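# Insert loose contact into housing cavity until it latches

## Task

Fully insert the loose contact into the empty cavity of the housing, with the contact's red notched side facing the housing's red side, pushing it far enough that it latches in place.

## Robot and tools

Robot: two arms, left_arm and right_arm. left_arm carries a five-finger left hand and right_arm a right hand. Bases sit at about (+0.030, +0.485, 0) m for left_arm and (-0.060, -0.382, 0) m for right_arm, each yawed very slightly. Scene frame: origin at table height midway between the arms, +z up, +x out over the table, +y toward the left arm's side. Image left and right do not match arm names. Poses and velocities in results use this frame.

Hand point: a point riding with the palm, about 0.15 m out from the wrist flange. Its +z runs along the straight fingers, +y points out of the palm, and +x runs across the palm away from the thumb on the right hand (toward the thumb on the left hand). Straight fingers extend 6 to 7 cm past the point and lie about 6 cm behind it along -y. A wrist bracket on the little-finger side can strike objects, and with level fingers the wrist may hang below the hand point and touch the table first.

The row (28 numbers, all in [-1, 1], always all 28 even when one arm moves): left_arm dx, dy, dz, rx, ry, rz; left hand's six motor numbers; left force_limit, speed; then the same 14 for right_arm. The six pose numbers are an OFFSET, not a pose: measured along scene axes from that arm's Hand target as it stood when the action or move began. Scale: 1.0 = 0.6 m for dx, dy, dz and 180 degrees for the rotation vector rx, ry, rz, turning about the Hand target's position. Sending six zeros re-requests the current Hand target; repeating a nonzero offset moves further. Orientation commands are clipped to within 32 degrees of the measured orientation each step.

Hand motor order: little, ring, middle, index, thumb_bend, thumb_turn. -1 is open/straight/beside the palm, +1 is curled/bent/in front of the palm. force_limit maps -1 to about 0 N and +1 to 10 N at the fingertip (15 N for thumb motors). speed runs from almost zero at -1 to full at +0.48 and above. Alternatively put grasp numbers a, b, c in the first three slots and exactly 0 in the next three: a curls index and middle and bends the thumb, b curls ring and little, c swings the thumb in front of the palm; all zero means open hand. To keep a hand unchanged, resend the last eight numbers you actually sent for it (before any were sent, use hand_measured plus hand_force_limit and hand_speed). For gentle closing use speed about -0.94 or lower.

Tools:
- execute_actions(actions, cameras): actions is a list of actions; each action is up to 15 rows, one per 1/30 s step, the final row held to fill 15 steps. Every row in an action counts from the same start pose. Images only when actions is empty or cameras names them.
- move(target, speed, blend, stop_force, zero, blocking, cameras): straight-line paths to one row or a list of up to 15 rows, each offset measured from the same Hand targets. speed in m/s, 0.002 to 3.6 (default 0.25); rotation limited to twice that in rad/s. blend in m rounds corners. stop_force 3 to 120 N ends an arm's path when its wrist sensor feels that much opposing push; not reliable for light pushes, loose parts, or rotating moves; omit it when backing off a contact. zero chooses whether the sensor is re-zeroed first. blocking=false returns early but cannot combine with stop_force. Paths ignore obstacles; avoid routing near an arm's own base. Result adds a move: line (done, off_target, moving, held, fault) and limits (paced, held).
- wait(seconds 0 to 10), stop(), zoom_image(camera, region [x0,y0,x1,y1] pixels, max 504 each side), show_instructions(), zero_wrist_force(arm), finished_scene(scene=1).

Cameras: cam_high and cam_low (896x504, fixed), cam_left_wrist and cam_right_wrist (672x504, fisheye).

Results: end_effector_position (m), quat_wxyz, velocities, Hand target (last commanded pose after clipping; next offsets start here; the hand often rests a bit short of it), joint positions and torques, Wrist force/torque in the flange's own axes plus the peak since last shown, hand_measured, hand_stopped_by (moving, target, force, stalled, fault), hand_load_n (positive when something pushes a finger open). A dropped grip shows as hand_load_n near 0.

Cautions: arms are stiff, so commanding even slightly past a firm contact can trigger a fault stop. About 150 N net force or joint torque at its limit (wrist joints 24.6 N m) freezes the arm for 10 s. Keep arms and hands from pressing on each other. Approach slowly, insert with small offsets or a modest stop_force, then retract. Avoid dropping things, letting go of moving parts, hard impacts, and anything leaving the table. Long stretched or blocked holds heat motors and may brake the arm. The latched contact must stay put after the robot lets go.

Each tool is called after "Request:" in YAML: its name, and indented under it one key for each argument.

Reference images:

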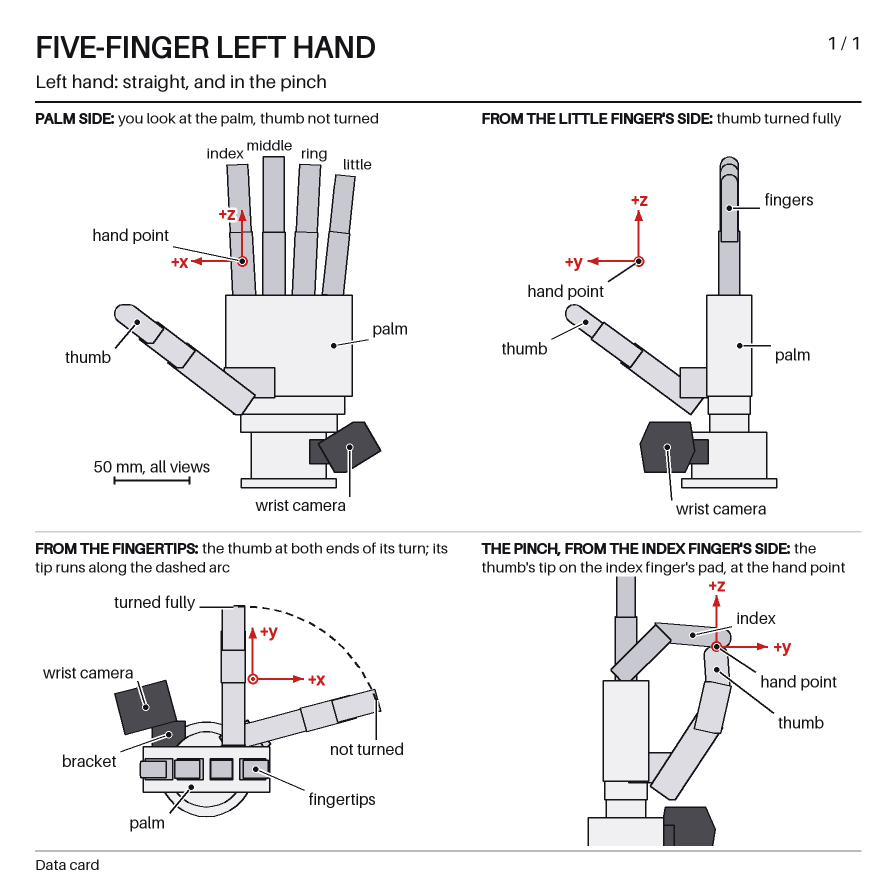

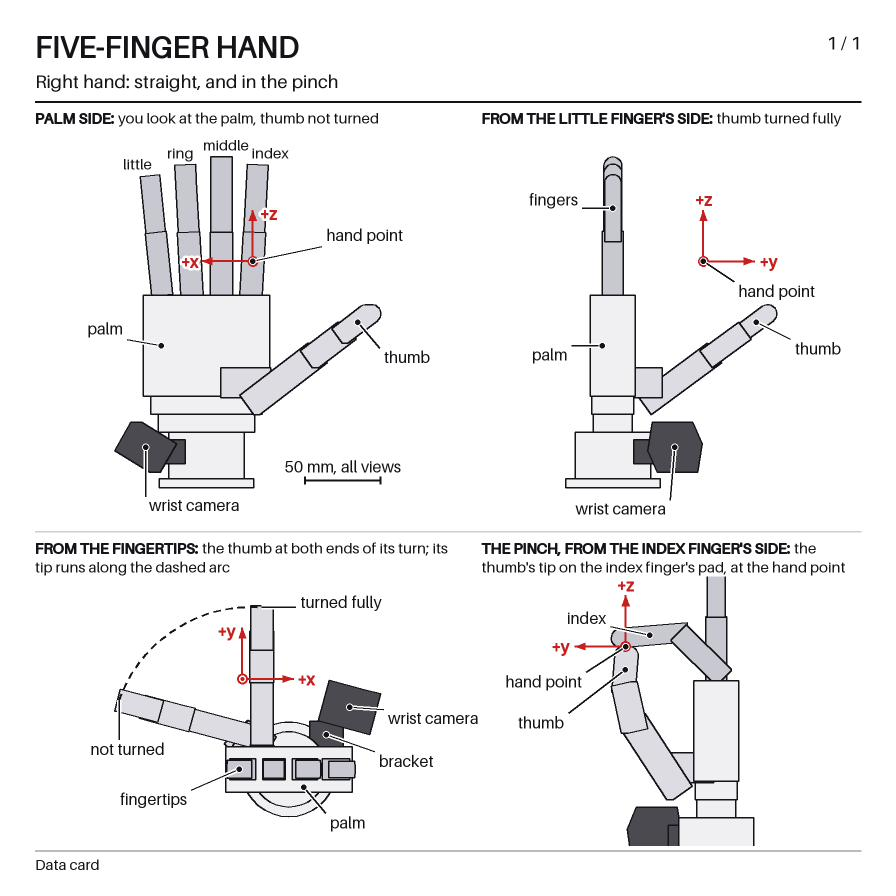

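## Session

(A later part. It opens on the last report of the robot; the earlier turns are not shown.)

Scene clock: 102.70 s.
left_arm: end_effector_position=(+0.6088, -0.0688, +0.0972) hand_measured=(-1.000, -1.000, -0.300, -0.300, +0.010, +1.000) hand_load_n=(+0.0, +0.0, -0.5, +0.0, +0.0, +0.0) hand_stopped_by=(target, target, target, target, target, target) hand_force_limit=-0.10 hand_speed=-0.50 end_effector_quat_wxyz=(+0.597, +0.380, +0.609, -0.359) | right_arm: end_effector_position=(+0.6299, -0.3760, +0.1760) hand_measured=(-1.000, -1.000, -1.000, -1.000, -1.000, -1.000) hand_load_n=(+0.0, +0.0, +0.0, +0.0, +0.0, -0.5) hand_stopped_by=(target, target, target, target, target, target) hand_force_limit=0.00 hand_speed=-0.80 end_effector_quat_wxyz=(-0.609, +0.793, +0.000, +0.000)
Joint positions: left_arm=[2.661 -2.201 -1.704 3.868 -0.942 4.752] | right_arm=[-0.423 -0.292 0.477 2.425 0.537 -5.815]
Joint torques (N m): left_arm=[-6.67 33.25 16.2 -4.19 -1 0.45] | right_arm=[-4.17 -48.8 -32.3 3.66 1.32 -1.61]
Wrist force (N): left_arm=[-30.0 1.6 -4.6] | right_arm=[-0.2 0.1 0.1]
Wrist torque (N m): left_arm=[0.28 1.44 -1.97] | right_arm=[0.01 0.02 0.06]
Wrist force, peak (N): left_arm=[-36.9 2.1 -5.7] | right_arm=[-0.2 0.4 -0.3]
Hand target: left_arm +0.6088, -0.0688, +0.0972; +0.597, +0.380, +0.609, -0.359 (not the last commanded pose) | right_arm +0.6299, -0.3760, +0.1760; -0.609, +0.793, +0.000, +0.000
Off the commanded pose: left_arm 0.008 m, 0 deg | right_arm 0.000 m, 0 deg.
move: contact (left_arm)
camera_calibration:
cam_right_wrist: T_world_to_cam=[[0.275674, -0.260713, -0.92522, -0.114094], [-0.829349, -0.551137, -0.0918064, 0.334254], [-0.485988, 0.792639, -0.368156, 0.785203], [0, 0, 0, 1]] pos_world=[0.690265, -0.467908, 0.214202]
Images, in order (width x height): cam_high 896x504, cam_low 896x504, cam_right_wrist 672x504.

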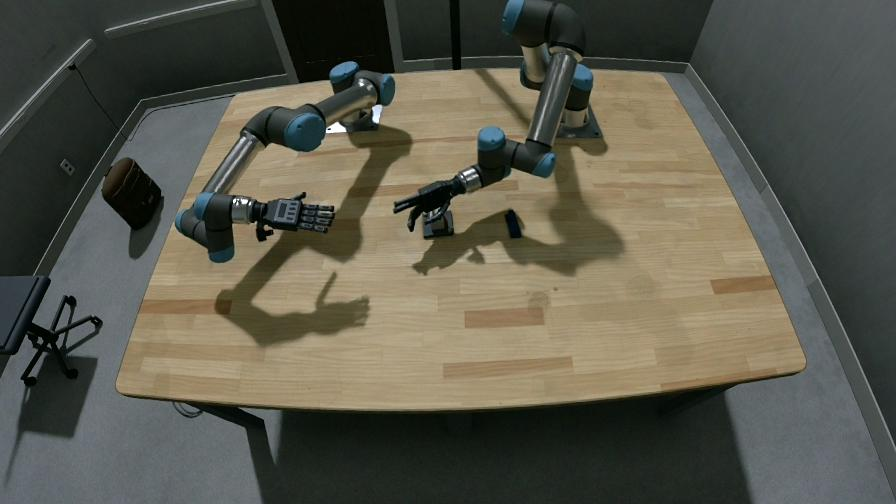

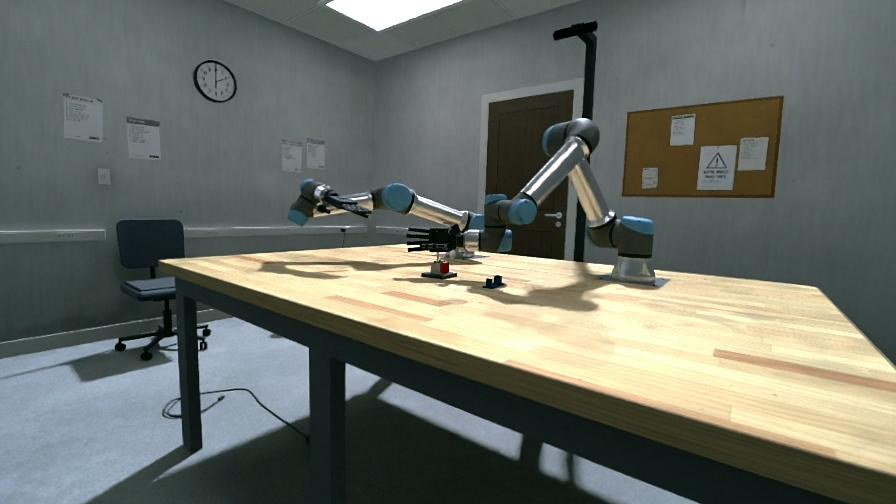

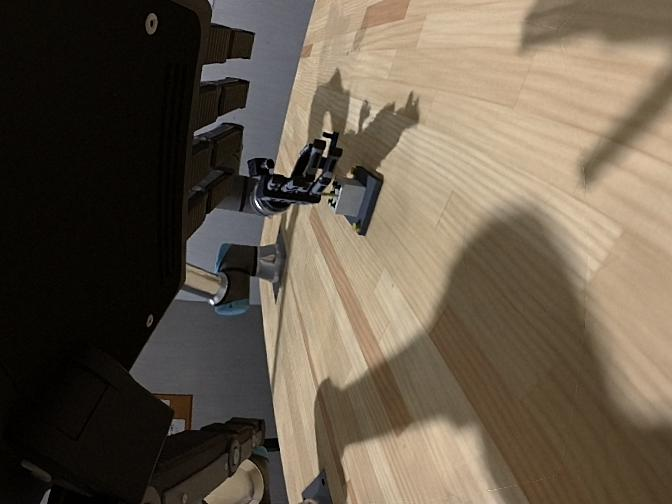

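Request:
move:
  target:
    - [0, 0, 0.10, 0, 0, 0, -1, -1, -0.3, -0.3, -1, 1, -0.1, 0, 0, 0, 0, 0, 0, 0, -1, -1, -1, -1, -1, -1, 0, -0.8]
    - [-0.1913, 0.1247, 0.0547, 0, 0, 0, -1, -1, -0.3, -0.3, -1, 1, -0.1, 0, 0, 0, 0, 0, 0, 0, -1, -1, -1, -1, -1, -1, 0, -0.8]
  speed: 0.15
  blend: 0.02
  cameras: ["all"]

Request:
zoom_image:
  camera: "cam_left_wrist"
  region: [230, 130, 450, 330]

Request:
zoom_image:
  camera: "cam_low"
  region: [420, 230, 460, 285]

Request:
zoom_image:
  camera: "cam_high"
  region: [410, 185, 470, 245]

Request:
zoom_image:
  camera: "cam_right_wrist"
  region: [280, 140, 400, 250]

Scene clock: 105.53 s.
left_arm: end_effector_position=(+0.4941, +0.0060, +0.1300) hand_measured=(-1.000, -1.000, -0.300, -0.300, -1.000, +1.000) hand_load_n=(+0.0, +0.0, +0.0, +0.0, +0.0, +0.0) hand_stopped_by=(target, target, target, target, target, target) hand_force_limit=-0.10 hand_speed=0.00 end_effector_quat_wxyz=(+0.597, +0.380, +0.609, -0.359) | right_arm: end_effector_position=(+0.6299, -0.3760, +0.1760) hand_measured=(-1.000, -1.000, -1.000, -1.000, -1.000, -1.000) hand_load_n=(+0.0, +0.0, +0.0, +0.0, +0.0, +0.0) hand_stopped_by=(target, target, target, target, target, target) hand_force_limit=0.00 hand_speed=-0.80 end_effector_quat_wxyz=(-0.609, +0.793, +0.000, +0.000)
Joint positions: left_arm=[2.699 -1.9 -2.103 3.963 -0.904 4.753] | right_arm=[-0.423 -0.292 0.477 2.425 0.537 -5.815]
Joint torques (N m): left_arm=[7.89 42 1.5 2.15 2.12 -2.71] | right_arm=[-0.21 -48.73 -32.24 3.59 1.41 -1.49]
Wrist force (N): left_arm=[-0.6 -0.2 -0.7] | right_arm=[0.1 -0.1 0.1]
Wrist torque (N m): left_arm=[-0.05 0.04 -0.27] | right_arm=[-0.02 -0.02 0.07]
Wrist force, peak (N): left_arm=[-30.0 1.8 -4.6] | right_arm=[-0.5 -0.1 0.1]
Hand target: left_arm +0.4940, +0.0060, +0.1300; +0.597, +0.380, +0.609, -0.359 | right_arm +0.6299, -0.3760, +0.1760; -0.609, +0.793, +0.000, +0.000
Off the commanded pose: left_arm 0.000 m, 0 deg | right_arm 0.000 m, 0 deg.
move: done
camera_calibration:
cam_left_wrist: T_world_to_cam=[[-0.867816, -0.418238, -0.268275, 0.464166], [-0.031876, 0.585662, -0.809928, 0.116662], [0.495862, -0.694318, -0.521579, -0.0558103], [0, 0, 0, 1]] pos_world=[0.434203, 0.0870571, 0.189903]
cam_right_wrist: T_world_to_cam=[[0.275674, -0.260713, -0.92522, -0.114094], [-0.829349, -0.551137, -0.0918064, 0.334254], [-0.485988, 0.792639, -0.368156, 0.785203], [0, 0, 0, 1]] pos_world=[0.690265, -0.467908, 0.214202]

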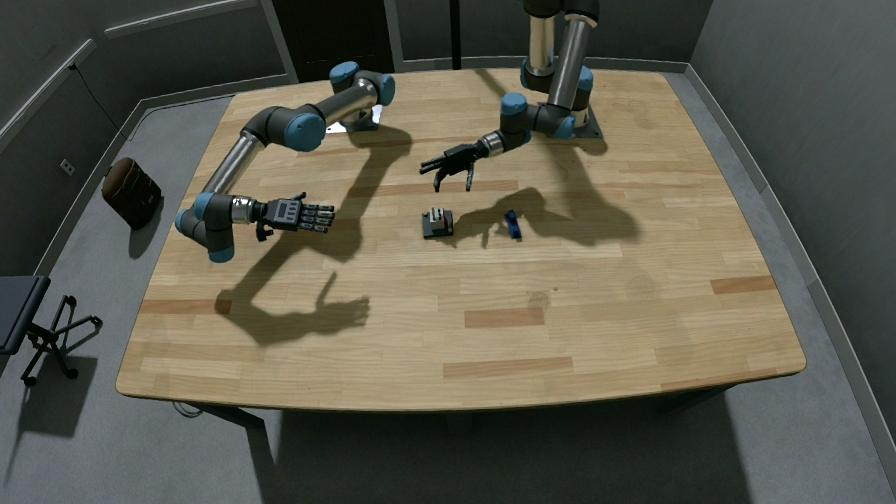

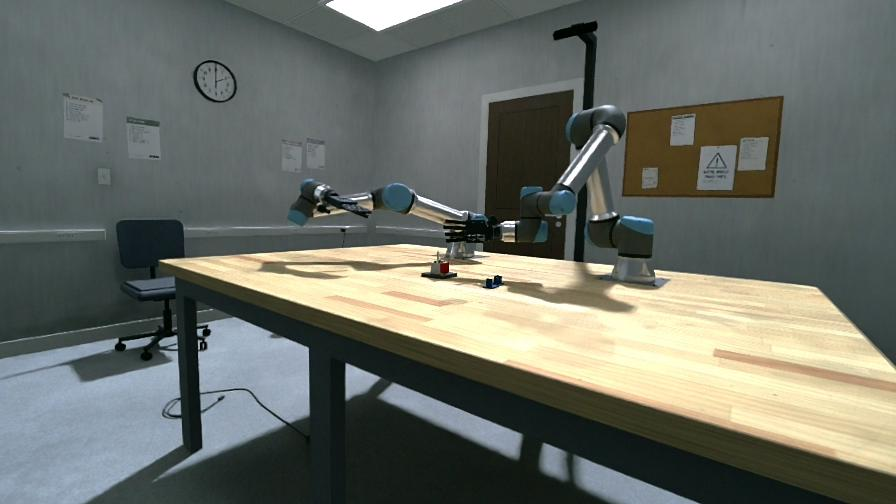

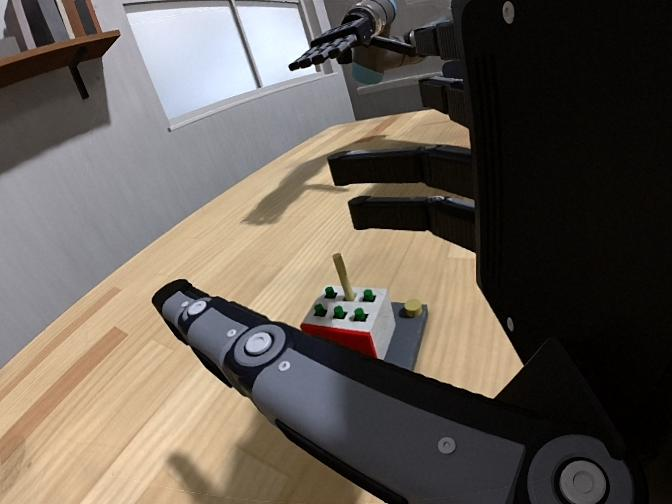

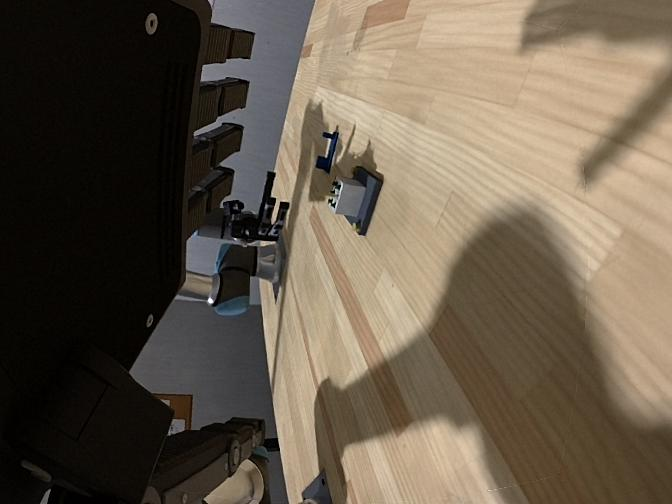

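Scaled by 2.291 from the camera's 672x504 image, which has a finer 960x720 frame.

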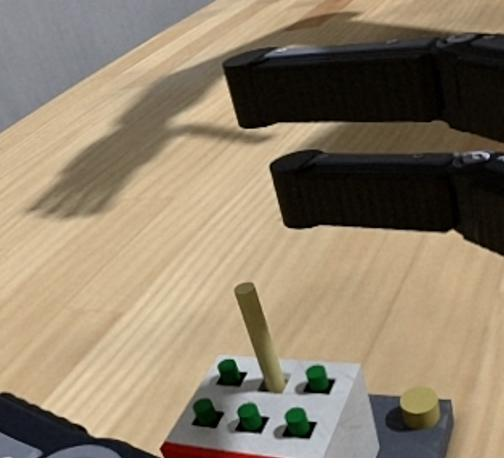

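Scaled by 9.164 from the camera's 896x504 image, which has a finer 1280x720 frame.

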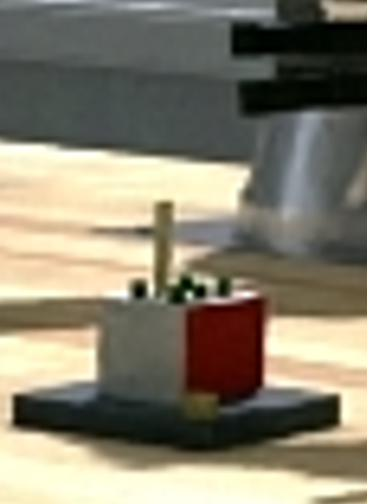

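Scaled by 8.400 from the camera's 896x504 image, which has a finer 1280x720 frame.

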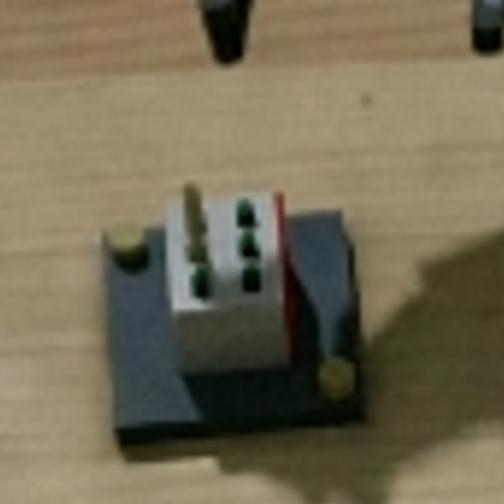

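Scaled by 4.200 from the camera's 672x504 image, which has a finer 960x720 frame.

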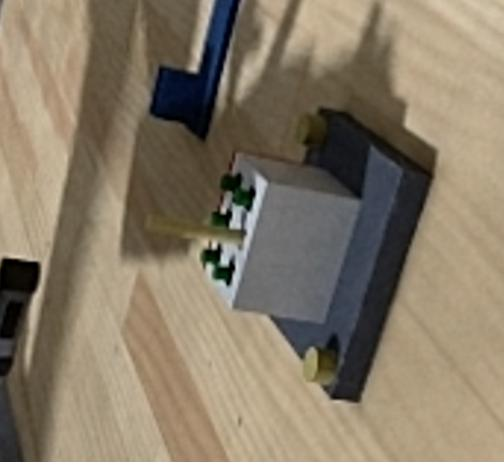

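Request:
zoom_image:
  camera: "cam_left_wrist"
  region: [295, 245, 395, 335]

Request:
zoom_image:
  camera: "cam_left_wrist"
  region: [325, 275, 375, 315]

Scaled by 5.040 from the camera's 672x504 image, which has a finer 960x720 frame.

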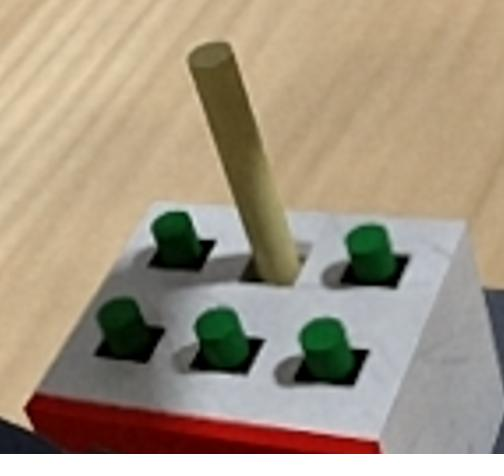

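Scaled by 10.080 from the camera's 672x504 image, which has a finer 960x720 frame.

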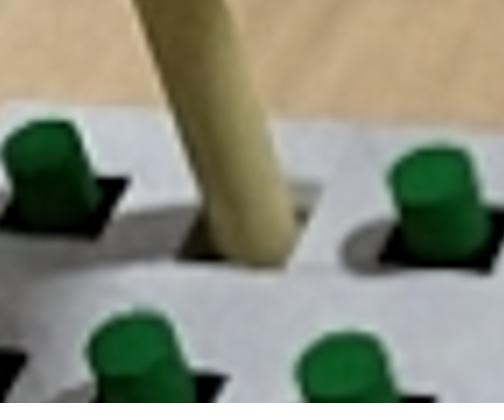

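Request:
finished_scene:

The scene is finished: the task was done.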